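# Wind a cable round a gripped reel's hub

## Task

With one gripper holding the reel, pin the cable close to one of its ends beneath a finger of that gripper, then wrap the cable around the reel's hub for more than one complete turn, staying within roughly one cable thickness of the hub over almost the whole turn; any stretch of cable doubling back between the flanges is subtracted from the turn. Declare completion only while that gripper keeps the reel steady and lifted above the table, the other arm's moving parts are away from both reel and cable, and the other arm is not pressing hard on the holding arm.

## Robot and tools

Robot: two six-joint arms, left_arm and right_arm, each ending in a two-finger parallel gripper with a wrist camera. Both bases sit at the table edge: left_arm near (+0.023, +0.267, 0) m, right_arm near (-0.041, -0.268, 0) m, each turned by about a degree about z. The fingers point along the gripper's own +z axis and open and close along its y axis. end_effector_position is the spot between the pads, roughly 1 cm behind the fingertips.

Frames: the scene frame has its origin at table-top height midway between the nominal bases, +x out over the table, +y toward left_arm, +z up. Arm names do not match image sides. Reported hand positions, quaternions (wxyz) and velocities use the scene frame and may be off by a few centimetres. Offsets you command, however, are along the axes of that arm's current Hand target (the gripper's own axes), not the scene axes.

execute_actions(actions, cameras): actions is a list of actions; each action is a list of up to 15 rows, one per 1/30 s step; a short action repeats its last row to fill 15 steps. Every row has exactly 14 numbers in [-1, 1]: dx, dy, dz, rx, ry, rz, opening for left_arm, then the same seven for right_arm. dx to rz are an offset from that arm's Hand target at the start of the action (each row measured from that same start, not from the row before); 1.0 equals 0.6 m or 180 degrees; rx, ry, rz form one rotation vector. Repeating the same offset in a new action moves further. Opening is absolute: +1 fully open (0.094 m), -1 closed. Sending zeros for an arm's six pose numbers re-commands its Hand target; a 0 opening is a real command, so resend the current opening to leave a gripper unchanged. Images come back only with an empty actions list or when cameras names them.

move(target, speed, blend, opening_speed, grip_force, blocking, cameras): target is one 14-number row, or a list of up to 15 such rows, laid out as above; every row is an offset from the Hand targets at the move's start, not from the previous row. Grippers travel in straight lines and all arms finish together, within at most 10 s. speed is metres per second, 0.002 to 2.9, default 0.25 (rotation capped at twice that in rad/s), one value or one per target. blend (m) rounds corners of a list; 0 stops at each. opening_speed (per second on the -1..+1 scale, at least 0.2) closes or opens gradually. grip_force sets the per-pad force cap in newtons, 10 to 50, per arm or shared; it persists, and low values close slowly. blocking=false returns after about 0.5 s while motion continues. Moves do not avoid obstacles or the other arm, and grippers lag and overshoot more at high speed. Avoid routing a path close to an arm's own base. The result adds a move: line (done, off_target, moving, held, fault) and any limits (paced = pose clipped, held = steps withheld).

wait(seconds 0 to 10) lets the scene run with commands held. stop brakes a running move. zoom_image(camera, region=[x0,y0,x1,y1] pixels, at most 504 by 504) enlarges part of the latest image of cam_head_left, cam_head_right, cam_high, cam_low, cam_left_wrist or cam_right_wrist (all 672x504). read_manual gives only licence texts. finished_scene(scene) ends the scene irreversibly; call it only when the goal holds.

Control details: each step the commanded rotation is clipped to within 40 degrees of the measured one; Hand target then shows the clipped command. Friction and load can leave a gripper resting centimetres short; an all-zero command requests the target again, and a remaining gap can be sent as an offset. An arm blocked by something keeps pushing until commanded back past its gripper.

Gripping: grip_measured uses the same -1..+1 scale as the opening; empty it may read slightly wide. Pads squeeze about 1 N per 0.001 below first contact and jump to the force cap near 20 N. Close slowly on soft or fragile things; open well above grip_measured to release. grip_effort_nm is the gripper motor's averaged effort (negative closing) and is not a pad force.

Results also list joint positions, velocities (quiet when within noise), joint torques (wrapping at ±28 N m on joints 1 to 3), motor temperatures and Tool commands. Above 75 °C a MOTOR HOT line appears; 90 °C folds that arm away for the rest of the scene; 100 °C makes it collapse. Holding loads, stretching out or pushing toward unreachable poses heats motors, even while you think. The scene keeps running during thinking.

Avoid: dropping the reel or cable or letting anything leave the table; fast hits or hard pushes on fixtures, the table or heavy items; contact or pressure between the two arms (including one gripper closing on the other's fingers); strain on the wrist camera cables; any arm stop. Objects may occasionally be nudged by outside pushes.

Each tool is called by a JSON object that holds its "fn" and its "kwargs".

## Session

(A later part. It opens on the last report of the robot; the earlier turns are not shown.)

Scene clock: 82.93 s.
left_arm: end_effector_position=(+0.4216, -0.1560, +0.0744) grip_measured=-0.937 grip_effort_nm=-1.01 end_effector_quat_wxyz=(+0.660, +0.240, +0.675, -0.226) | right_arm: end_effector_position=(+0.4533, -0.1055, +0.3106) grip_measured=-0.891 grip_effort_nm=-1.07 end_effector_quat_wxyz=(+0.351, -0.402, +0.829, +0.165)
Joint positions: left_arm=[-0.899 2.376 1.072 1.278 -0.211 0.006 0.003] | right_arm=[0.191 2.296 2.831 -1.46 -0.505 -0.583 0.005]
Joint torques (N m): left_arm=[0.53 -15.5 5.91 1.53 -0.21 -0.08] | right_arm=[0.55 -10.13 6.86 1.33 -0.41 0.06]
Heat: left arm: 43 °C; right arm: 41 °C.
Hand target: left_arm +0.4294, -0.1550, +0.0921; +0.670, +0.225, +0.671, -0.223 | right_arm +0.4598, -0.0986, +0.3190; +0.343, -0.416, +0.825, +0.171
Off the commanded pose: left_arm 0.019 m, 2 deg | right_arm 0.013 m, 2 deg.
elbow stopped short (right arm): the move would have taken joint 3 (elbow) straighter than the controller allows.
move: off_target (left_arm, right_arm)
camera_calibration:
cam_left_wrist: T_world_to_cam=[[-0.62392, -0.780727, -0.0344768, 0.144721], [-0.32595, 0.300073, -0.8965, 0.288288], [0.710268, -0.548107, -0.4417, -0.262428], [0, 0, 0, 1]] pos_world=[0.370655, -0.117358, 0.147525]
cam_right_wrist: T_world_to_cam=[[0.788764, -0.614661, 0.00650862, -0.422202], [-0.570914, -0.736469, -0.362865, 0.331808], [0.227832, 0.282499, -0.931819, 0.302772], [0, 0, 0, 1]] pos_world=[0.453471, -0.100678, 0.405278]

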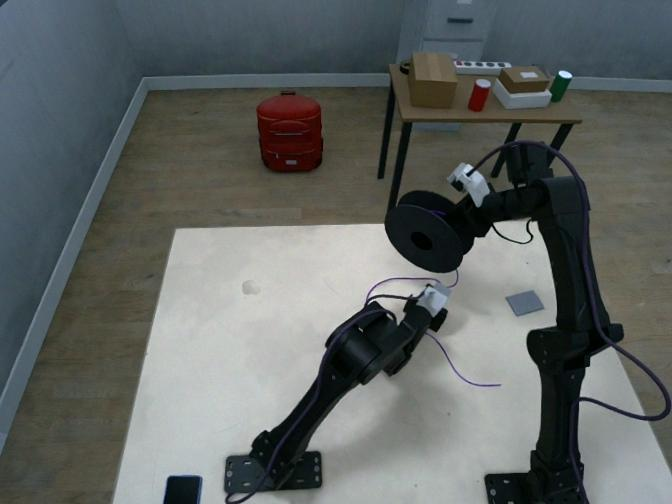

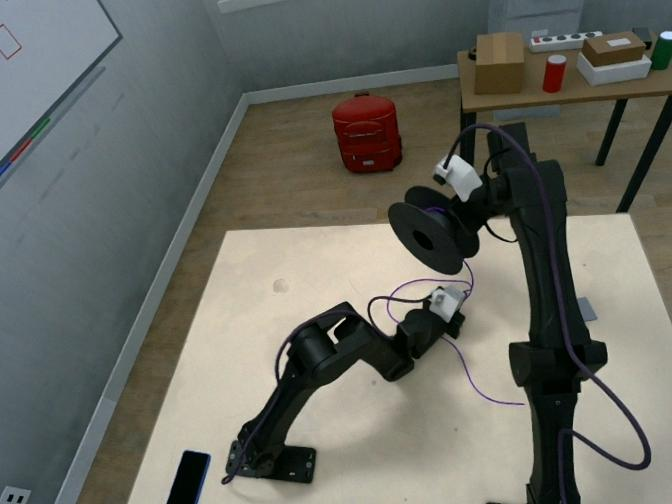

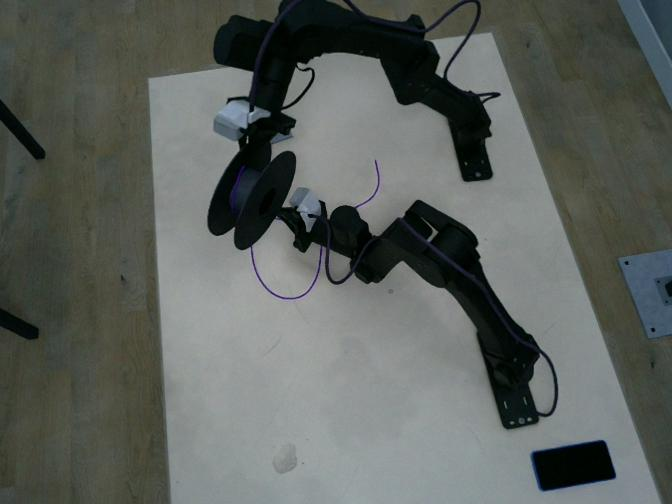

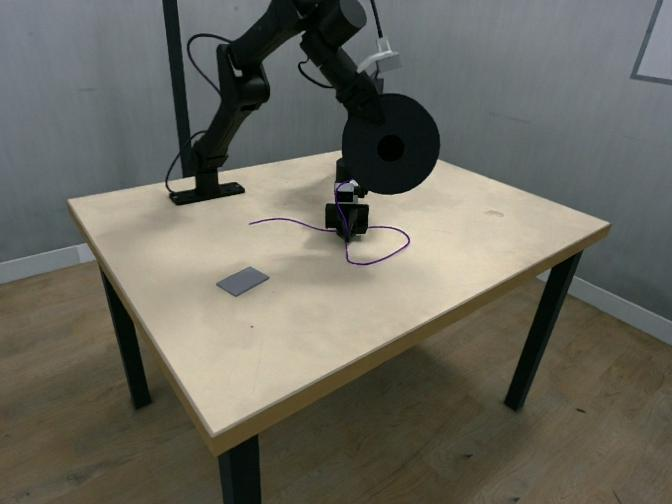

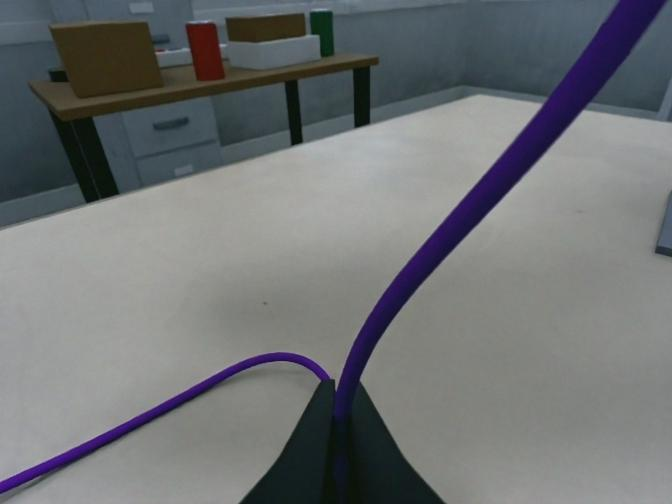

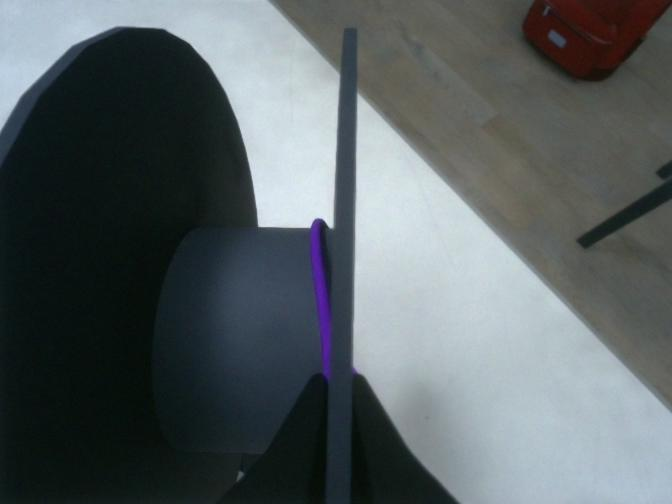

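{"fn": "move", "kwargs": {"target": [[-0.217,-0.125,-0.06,0,0,0,-1,0,0,0,0,0,0,-1],[-0.333,-0.083,-0.133,0,0,0,-1,0,0,0,0,0,0,-1]], "speed": 0.15, "blend": 0.03, "cameras": ["all"]}}

{"fn": "zoom_image", "kwargs": {"camera": "cam_head_right", "region": [350, 130, 550, 330]}}

Scene clock: 85.63 s.
left_arm: end_effector_position=(+0.3340, -0.1545, +0.2970) grip_measured=-0.937 grip_effort_nm=-1.01 end_effector_quat_wxyz=(+0.673, +0.230, +0.663, -0.234) | right_arm: end_effector_position=(+0.4533, -0.1055, +0.3106) grip_measured=-0.891 grip_effort_nm=-1.07 end_effector_quat_wxyz=(+0.351, -0.402, +0.829, +0.165)
Joint positions: left_arm=[-1.091 1.669 1.072 0.613 -0.405 0.006 0.003] | right_arm=[0.191 2.296 2.831 -1.46 -0.505 -0.583 0.005]
Joint torques (N m): left_arm=[0.32 -10.35 5.6 1.6 -0.21 -0.08] | right_arm=[0.55 -10.14 6.84 1.33 -0.41 0.06]
Heat: left arm: 43 °C; right arm: 41 °C.
Hand target: left_arm +0.3357, -0.1474, +0.2919; +0.670, +0.225, +0.671, -0.224 | right_arm +0.4598, -0.0986, +0.3190; +0.343, -0.416, +0.825, +0.171
Off the commanded pose: left_arm 0.009 m, 2 deg | right_arm 0.013 m, 2 deg.
elbow stopped short (right arm): the move would have taken joint 3 (elbow) straighter than the controller allows.
move: off_target (right_arm)
camera_calibration:
cam_left_wrist: T_world_to_cam=[[-0.621112, -0.783395, -0.0226213, 0.0939803], [-0.304413, 0.267749, -0.914135, 0.451946], [0.722186, -0.560894, -0.404778, -0.117982], [0, 0, 0, 1]] pos_world=[0.281155, -0.11356, 0.367509]
cam_right_wrist: T_world_to_cam=[[0.788764, -0.614661, 0.00650862, -0.422202], [-0.570914, -0.736469, -0.362865, 0.331808], [0.227832, 0.282499, -0.931819, 0.302772], [0, 0, 0, 1]] pos_world=[0.453471, -0.100678, 0.405278]

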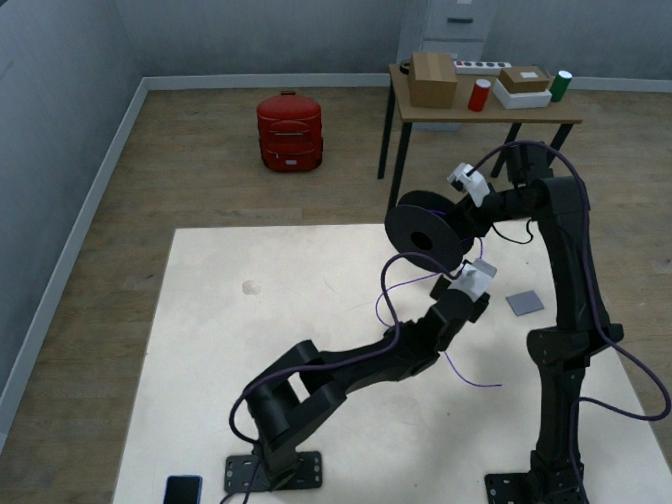

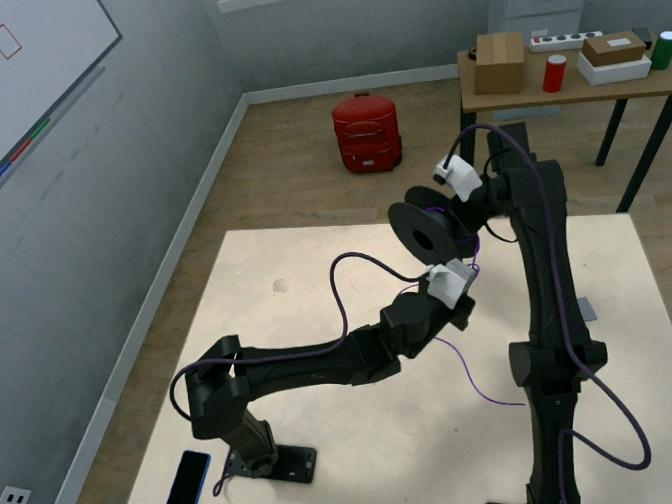

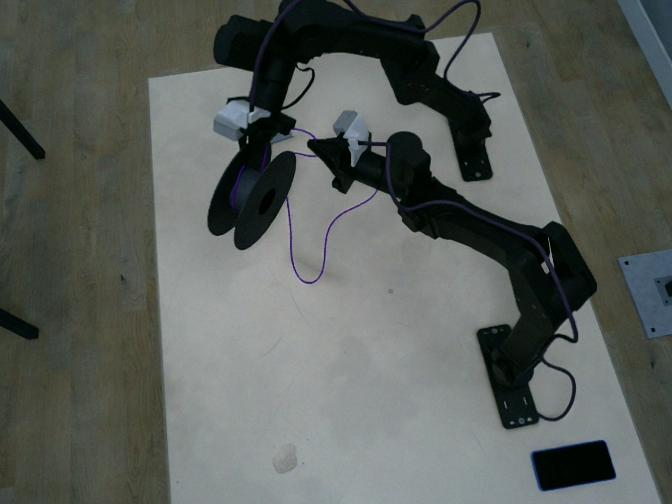

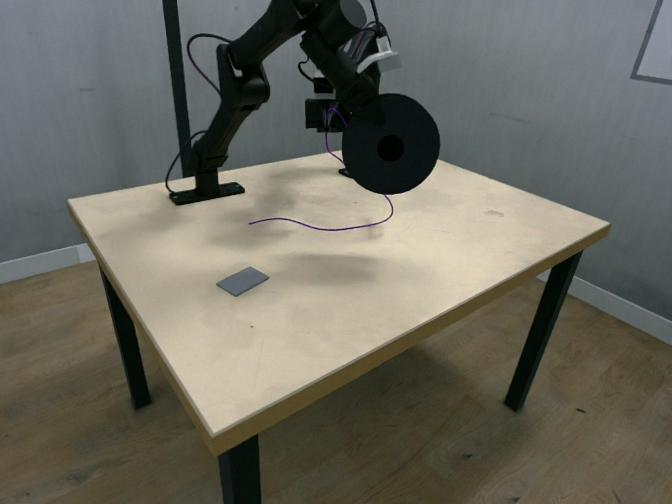

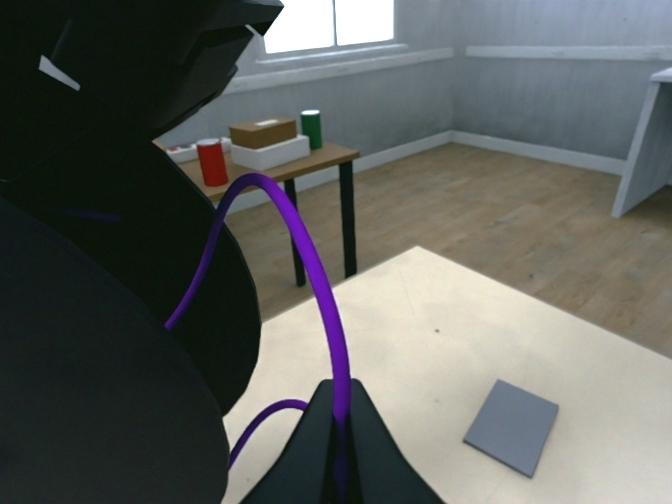

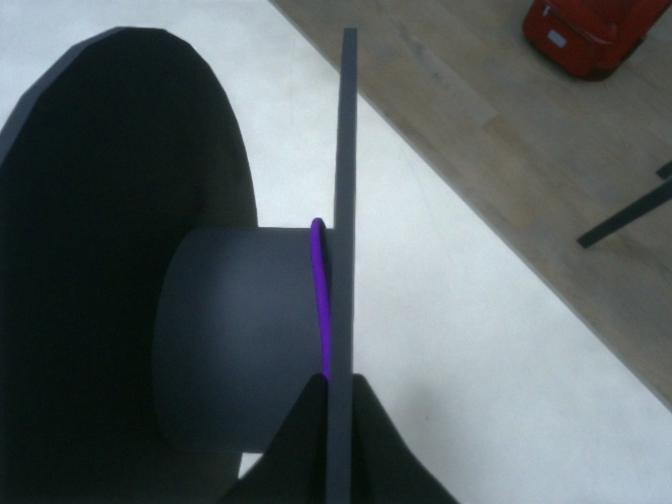

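Scaled by 2.520 from the camera's 672x504 image, which has a finer 960x720 frame.

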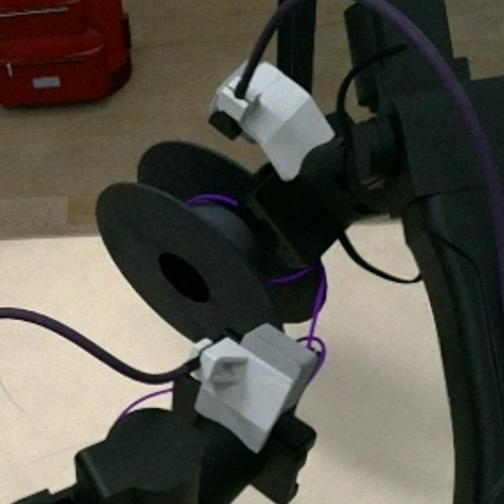

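{"fn": "move", "kwargs": {"target": [[-0.183,0.073,-0.033,0,0,0,-1,0,0,0,0,0,0,-1],[-0.25,0.273,-0.033,0,0,0,-1,0,0,0,0,0,0,-1]], "speed": 0.15, "blend": 0.03, "cameras": ["all"]}}

{"fn": "zoom_image", "kwargs": {"camera": "cam_head_right", "region": [350, 130, 550, 330]}}

{"fn": "zoom_image", "kwargs": {"camera": "cam_high", "region": [150, 50, 420, 290]}}

Scene clock: 88.30 s.
left_arm: end_effector_position=(+0.4204, -0.0125, +0.4159) grip_measured=-0.937 grip_effort_nm=-1.01 end_effector_quat_wxyz=(+0.650, +0.235, +0.688, -0.221) | right_arm: end_effector_position=(+0.4537, -0.0977, +0.3170) grip_measured=-0.891 grip_effort_nm=-1.07 end_effector_quat_wxyz=(+0.363, -0.408, +0.821, +0.170)
Joint positions: left_arm=[-0.608 1.45 1.408 -0.017 0.067 0.006 0.003] | right_arm=[0.202 2.296 2.84 -1.442 -0.519 -0.579 0.005]
Joint torques (N m): left_arm=[0.99 -8.7 10.02 1.83 -0.01 -0.06] | right_arm=[-0.4 -10.07 6.22 1.21 -0.26 0.03]
Heat: left arm: 43 °C; right arm: 41 °C.
Hand target: left_arm +0.4186, -0.0051, +0.4423; +0.670, +0.225, +0.671, -0.224 | right_arm +0.4598, -0.0988, +0.3190; +0.343, -0.415, +0.825, +0.171
Off the commanded pose: left_arm 0.027 m, 3 deg | right_arm 0.006 m, 2 deg.
elbow stopped short (right arm): the move would have taken joint 3 (elbow) straighter than the controller allows.
move: off_target (left_arm)
camera_calibration:
cam_left_wrist: T_world_to_cam=[[-0.613616, -0.789213, -0.0248573, 0.259317], [-0.358006, 0.306134, -0.882107, 0.558612], [0.70378, -0.532376, -0.470392, -0.0171217], [0, 0, 0, 1]] pos_world=[0.371157, 0.0245307, 0.491148]
cam_right_wrist: T_world_to_cam=[[0.798694, -0.601563, 0.0144659, -0.42346], [-0.549962, -0.739517, -0.388145, 0.338292], [0.244191, 0.302053, -0.921485, 0.297528], [0, 0, 0, 1]] pos_world=[0.451609, -0.0944345, 0.411599]

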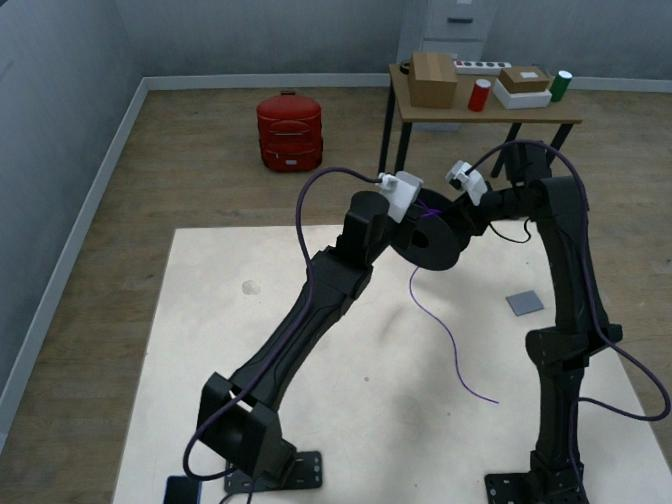

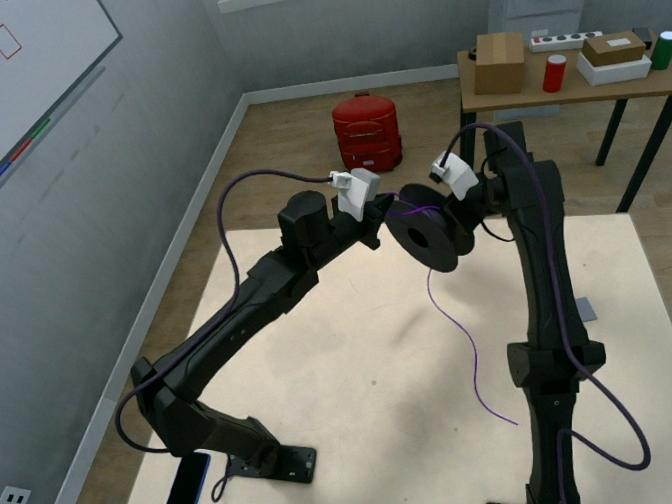

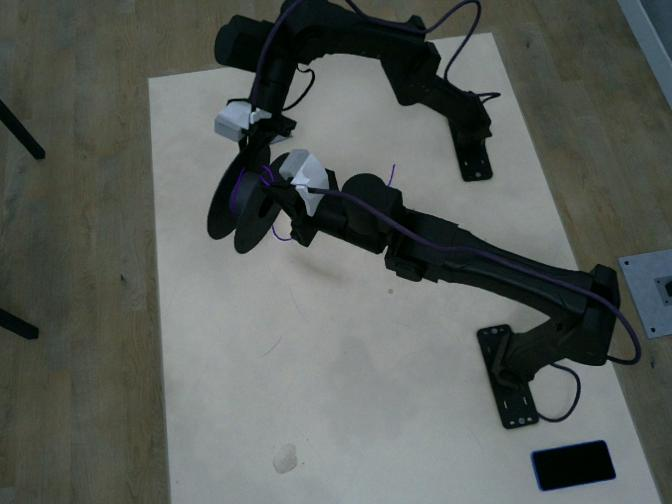

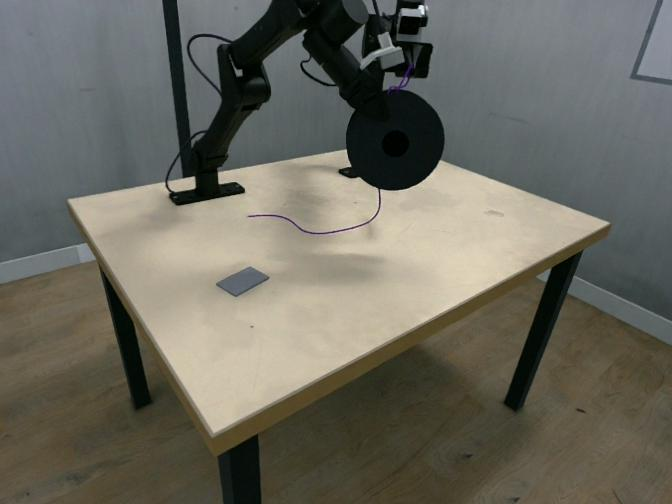

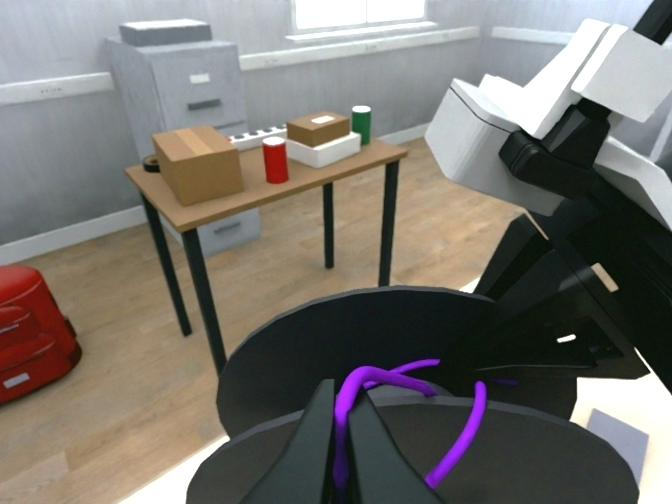

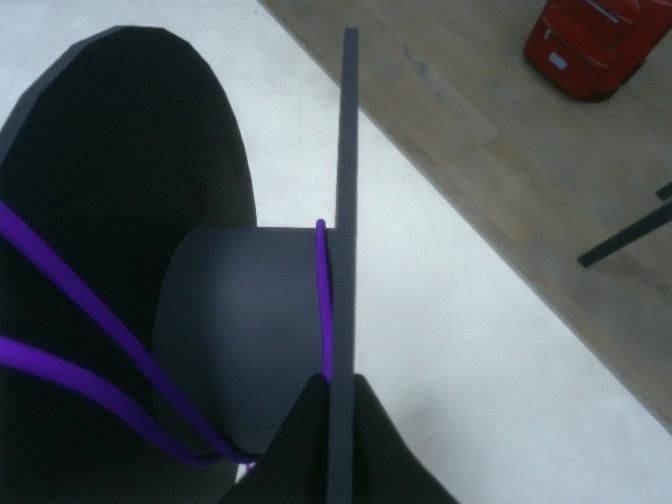

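Scaled by 2.520 from the camera's 672x504 image, which has a finer 960x720 frame.

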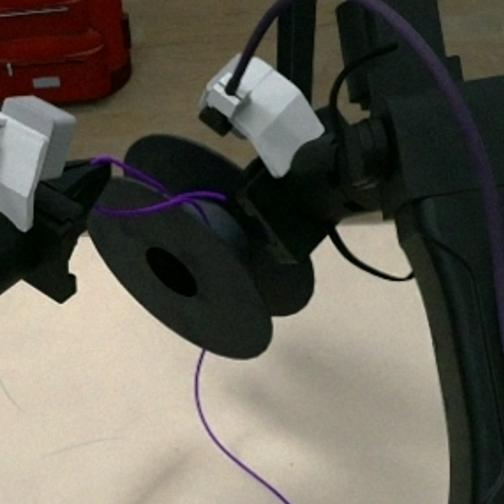

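Scaled by 1.867 from the camera's 672x504 image, which has a finer 960x720 frame.

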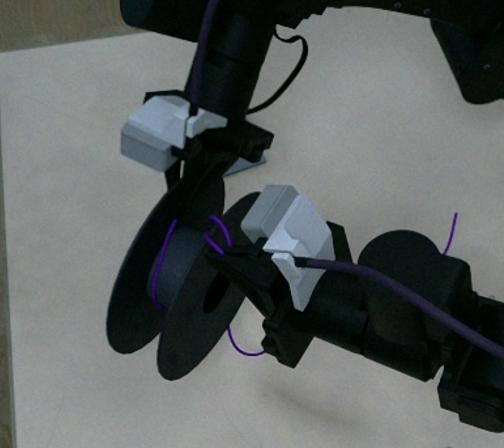

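{"fn": "zoom_image", "kwargs": {"camera": "cam_left_wrist", "region": [310, 330, 560, 504]}}

{"fn": "zoom_image", "kwargs": {"camera": "cam_right_wrist", "region": [0, 180, 350, 504]}}

{"fn": "zoom_image", "kwargs": {"camera": "cam_head_right", "region": [370, 170, 490, 290]}}

{"fn": "zoom_image", "kwargs": {"camera": "cam_head_left", "region": [370, 160, 490, 290]}}

Scaled by 2.016 from the camera's 672x504 image, which has a finer 960x720 frame.

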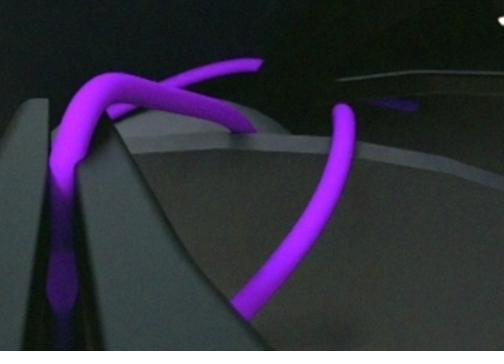

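Scaled by 1.440 from the camera's 672x504 image, which has a finer 960x720 frame.

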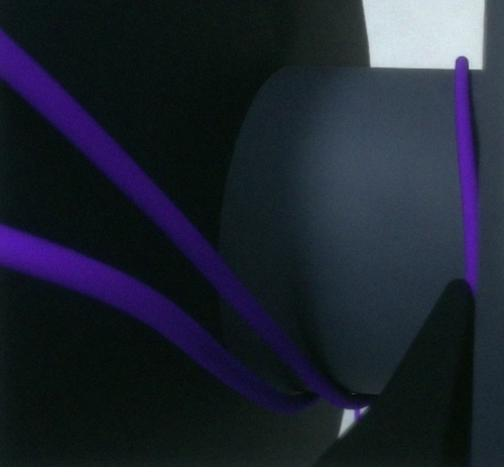

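Scaled by 4.200 from the camera's 672x504 image, which has a finer 960x720 frame.

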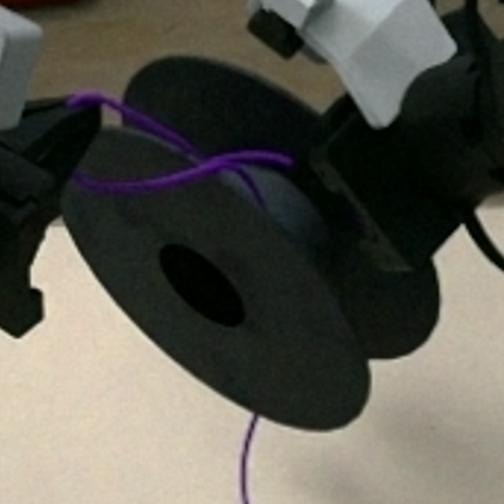

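Scaled by 3.877 from the camera's 672x504 image, which has a finer 960x720 frame.

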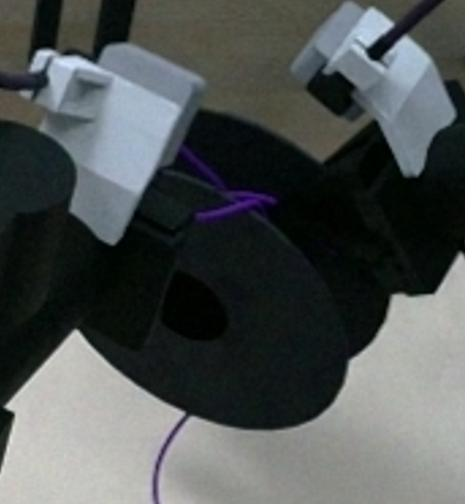

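{"fn": "move", "kwargs": {"target": [[0.067,-0.2,0,0,0,0,-1,0,0,0,0,0,0,-1],[0.283,-0.333,-0.033,0,0,-0.58,-1,0,0,0,0,0,0,-1]], "speed": 0.2, "blend": 0.03, "cameras": ["all"]}}

{"fn": "zoom_image", "kwargs": {"camera": "cam_head_right", "region": [350, 130, 550, 330]}}

{"fn": "zoom_image", "kwargs": {"camera": "cam_high", "region": [150, 50, 420, 290]}}

Scene clock: 95.27 s.
left_arm: end_effector_position=(+0.2827, -0.1519, +0.2879) grip_measured=-0.937 grip_effort_nm=-1.02 end_effector_quat_wxyz=(-0.226, +0.388, -0.580, +0.680) | right_arm: end_effector_position=(+0.4543, -0.0998, +0.3156) grip_measured=-0.891 grip_effort_nm=-1.07 end_effector_quat_wxyz=(+0.361, -0.406, +0.823, +0.164)
Joint positions: left_arm=[-1.229 1.602 0.948 0.685 -0.551 -1.823 0.003] | right_arm=[0.202 2.296 2.84 -1.445 -0.505 -0.579 0.005]
Joint torques (N m): left_arm=[-0.72 -6.97 5.48 1.69 -0.21 0.03] | right_arm=[-0.38 -10.1 6.2 1.23 -0.4 0.02]
Heat: left arm: 42 °C; right arm: 41 °C.
Hand target: left_arm +0.2825, -0.1521, +0.2720; -0.234, +0.392, -0.589, +0.666 | right_arm +0.4598, -0.0988, +0.3190; +0.343, -0.415, +0.825, +0.171
Off the commanded pose: left_arm 0.016 m, 2 deg | right_arm 0.007 m, 2 deg.
elbow stopped short (right arm): the move would have taken joint 3 (elbow) straighter than the controller allows.
move: off_target (left_arm)
camera_calibration:
cam_left_wrist: T_world_to_cam=[[0.126608, 0.208874, 0.969712, -0.282293], [-0.875088, -0.436823, 0.208345, 0.15837], [0.46711, -0.874961, 0.127478, -0.211988], [0, 0, 0, 1]] pos_world=[0.27335, -0.0573376, 0.267771]
cam_right_wrist: T_world_to_cam=[[0.793527, -0.608194, 0.0203963, -0.425357], [-0.556651, -0.739004, -0.379491, 0.336934], [0.245877, 0.289782, -0.924971, 0.295948], [0, 0, 0, 1]] pos_world=[0.45232, -0.0954638, 0.410283]

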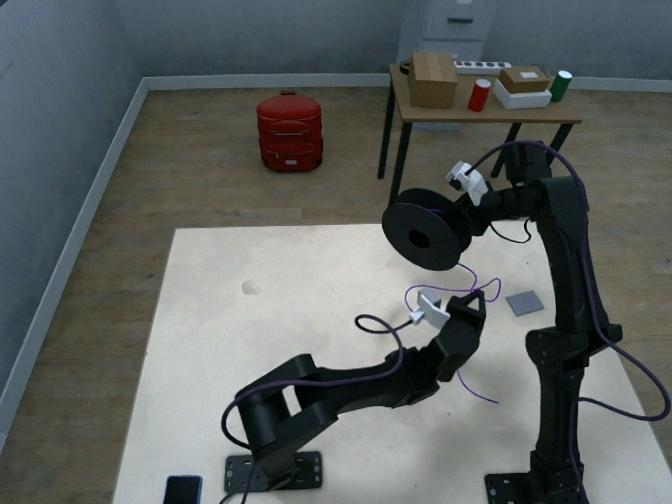

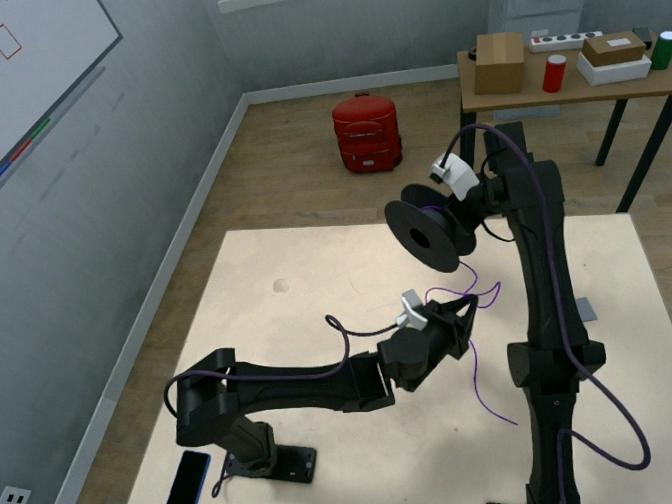

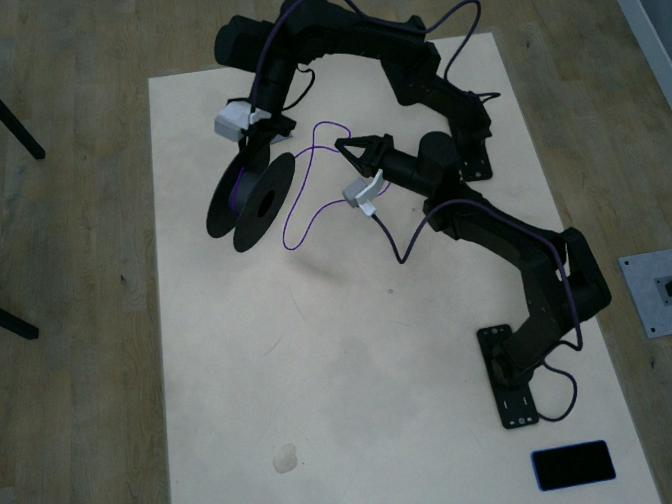

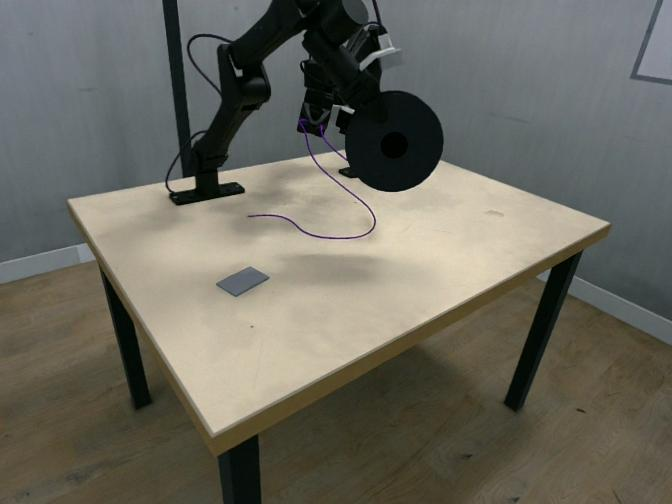

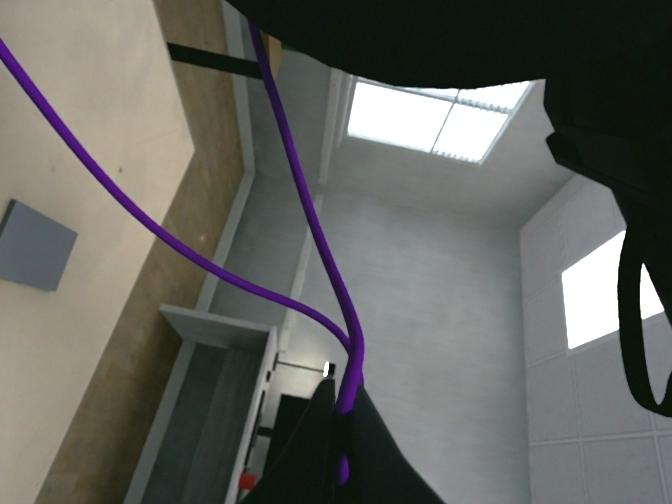

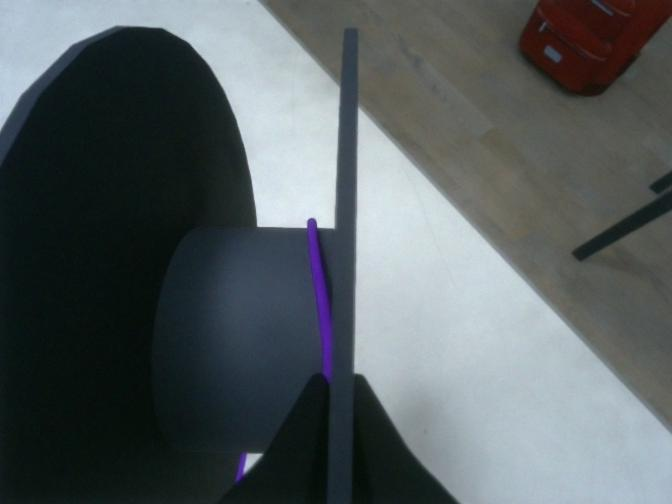

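Scaled by 2.520 from the camera's 672x504 image, which has a finer 960x720 frame.

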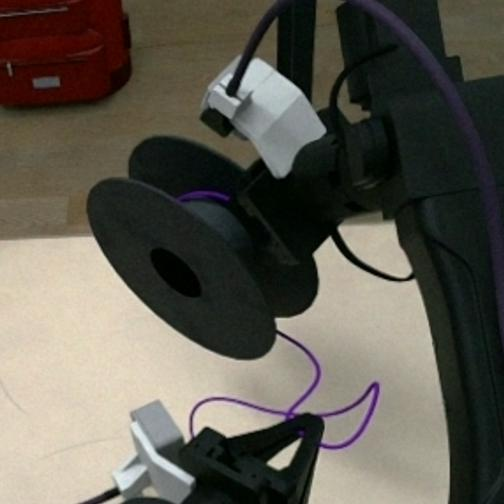

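Scaled by 1.867 from the camera's 672x504 image, which has a finer 960x720 frame.

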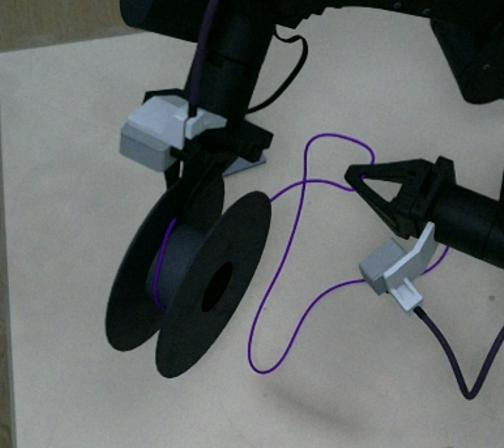

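{"fn": "move", "kwargs": {"target": [[0.025,-0.166,-0.05,0,0,0,-1,0,0,0,0,0,0,-1],[-0.277,-0.261,-0.025,0,0,0,-1,0,0,0,0,0,0,-1]], "speed": 0.15, "blend": 0.03, "cameras": ["all"]}}

{"fn": "zoom_image", "kwargs": {"camera": "cam_head_right", "region": [350, 130, 550, 330]}}

{"fn": "zoom_image", "kwargs": {"camera": "cam_high", "region": [150, 50, 420, 290]}}

{"fn": "zoom_image", "kwargs": {"camera": "cam_head_left", "region": [350, 130, 550, 330]}}

Scene clock: 98.50 s.
left_arm: end_effector_position=(+0.3761, -0.0120, +0.3723) grip_measured=-0.937 grip_effort_nm=-1.01 end_effector_quat_wxyz=(+0.192, -0.364, +0.615, -0.673) | right_arm: end_effector_position=(+0.4508, -0.0833, +0.3213) grip_measured=-0.891 grip_effort_nm=-1.07 end_effector_quat_wxyz=(+0.367, -0.407, +0.815, +0.189)
Joint positions: left_arm=[-0.629 1.294 1.074 0.198 0.147 -1.824 0.003] | right_arm=[0.222 2.296 2.84 -1.425 -0.546 -0.548 0.005]
Joint torques (N m): left_arm=[3.73 -8.02 7.64 1.64 -0.76 0.01] | right_arm=[-2.15 -10.13 6.23 1.06 -0.02 -0.32]
Heat: left arm: 41 °C; right arm: 42 °C.
Hand target: left_arm +0.3909, +0.0161, +0.3828; +0.234, -0.392, +0.589, -0.666 | right_arm +0.4598, -0.0987, +0.3190; +0.343, -0.416, +0.825, +0.171
Off the commanded pose: left_arm 0.034 m, 7 deg | right_arm 0.018 m, 4 deg.
elbow stopped short (right arm): the move would have taken joint 3 (elbow) straighter than the controller allows.
move: off_target (left_arm, right_arm)
camera_calibration:
cam_left_wrist: T_world_to_cam=[[0.172138, 0.15501, 0.9728, -0.42417], [-0.908541, -0.356656, 0.217598, 0.293719], [0.380685, -0.921286, 0.0794388, -0.0941427], [0, 0, 0, 1]] pos_world=[0.37571, 0.0837747, 0.356199]
cam_right_wrist: T_world_to_cam=[[0.808687, -0.588122, -0.0117134, -0.407551], [-0.539591, -0.733732, -0.412891, 0.352789], [0.234236, 0.34022, -0.910705, 0.302151], [0, 0, 0, 1]] pos_world=[0.449168, -0.0836348, 0.416061]

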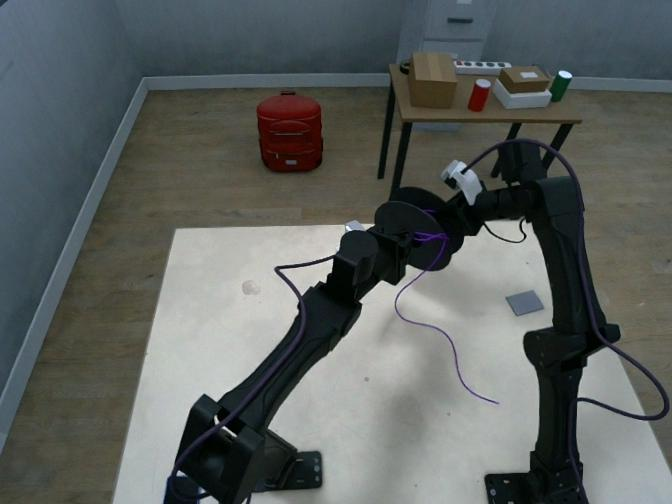

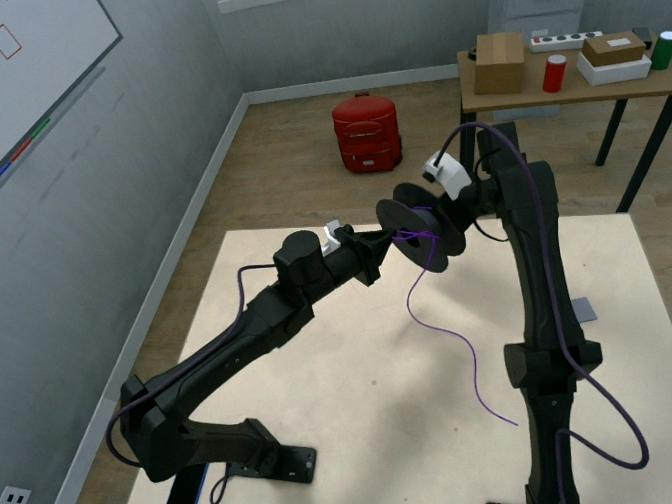

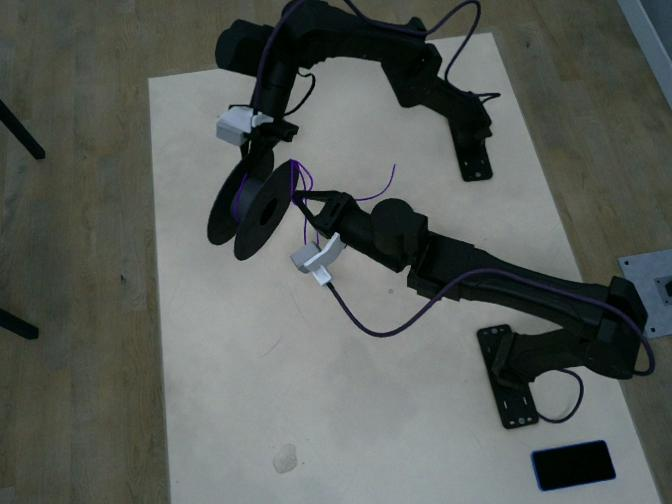

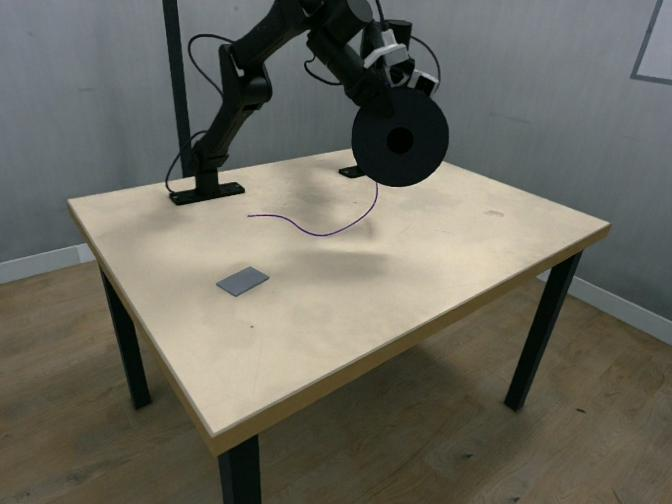

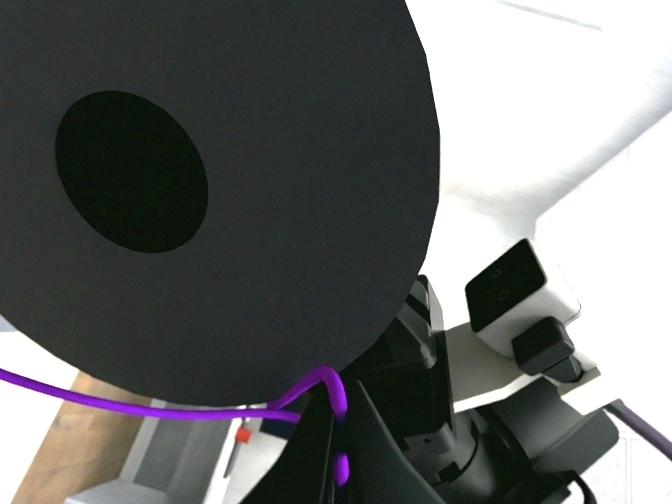

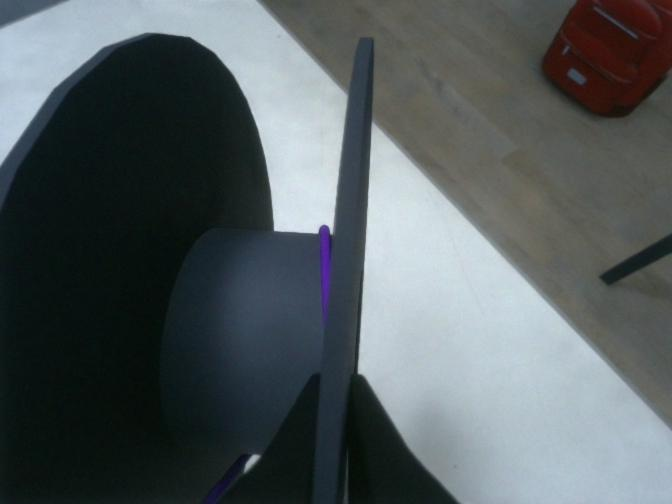

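Scaled by 2.520 from the camera's 672x504 image, which has a finer 960x720 frame.

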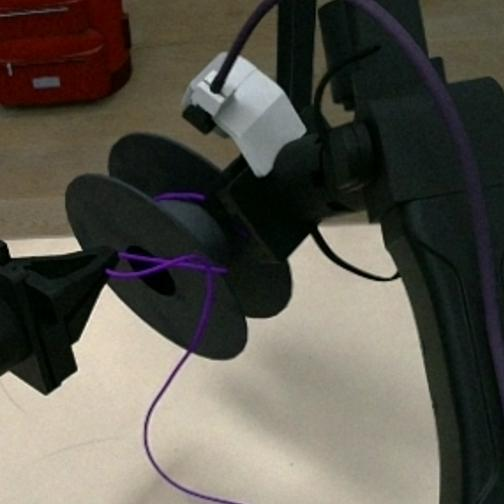

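Scaled by 1.867 from the camera's 672x504 image, which has a finer 960x720 frame.

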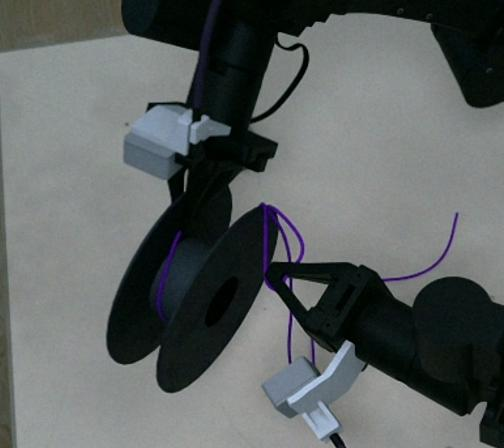

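Scaled by 2.520 from the camera's 672x504 image, which has a finer 960x720 frame.

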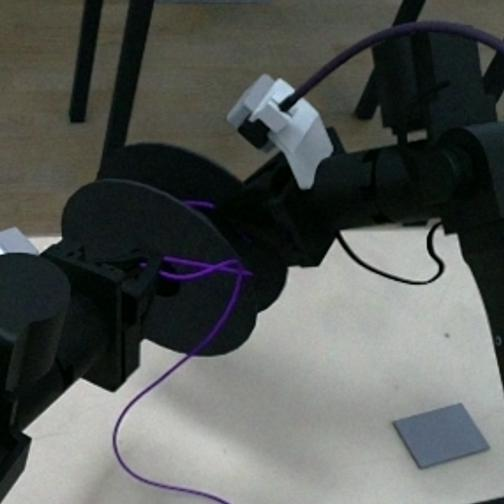

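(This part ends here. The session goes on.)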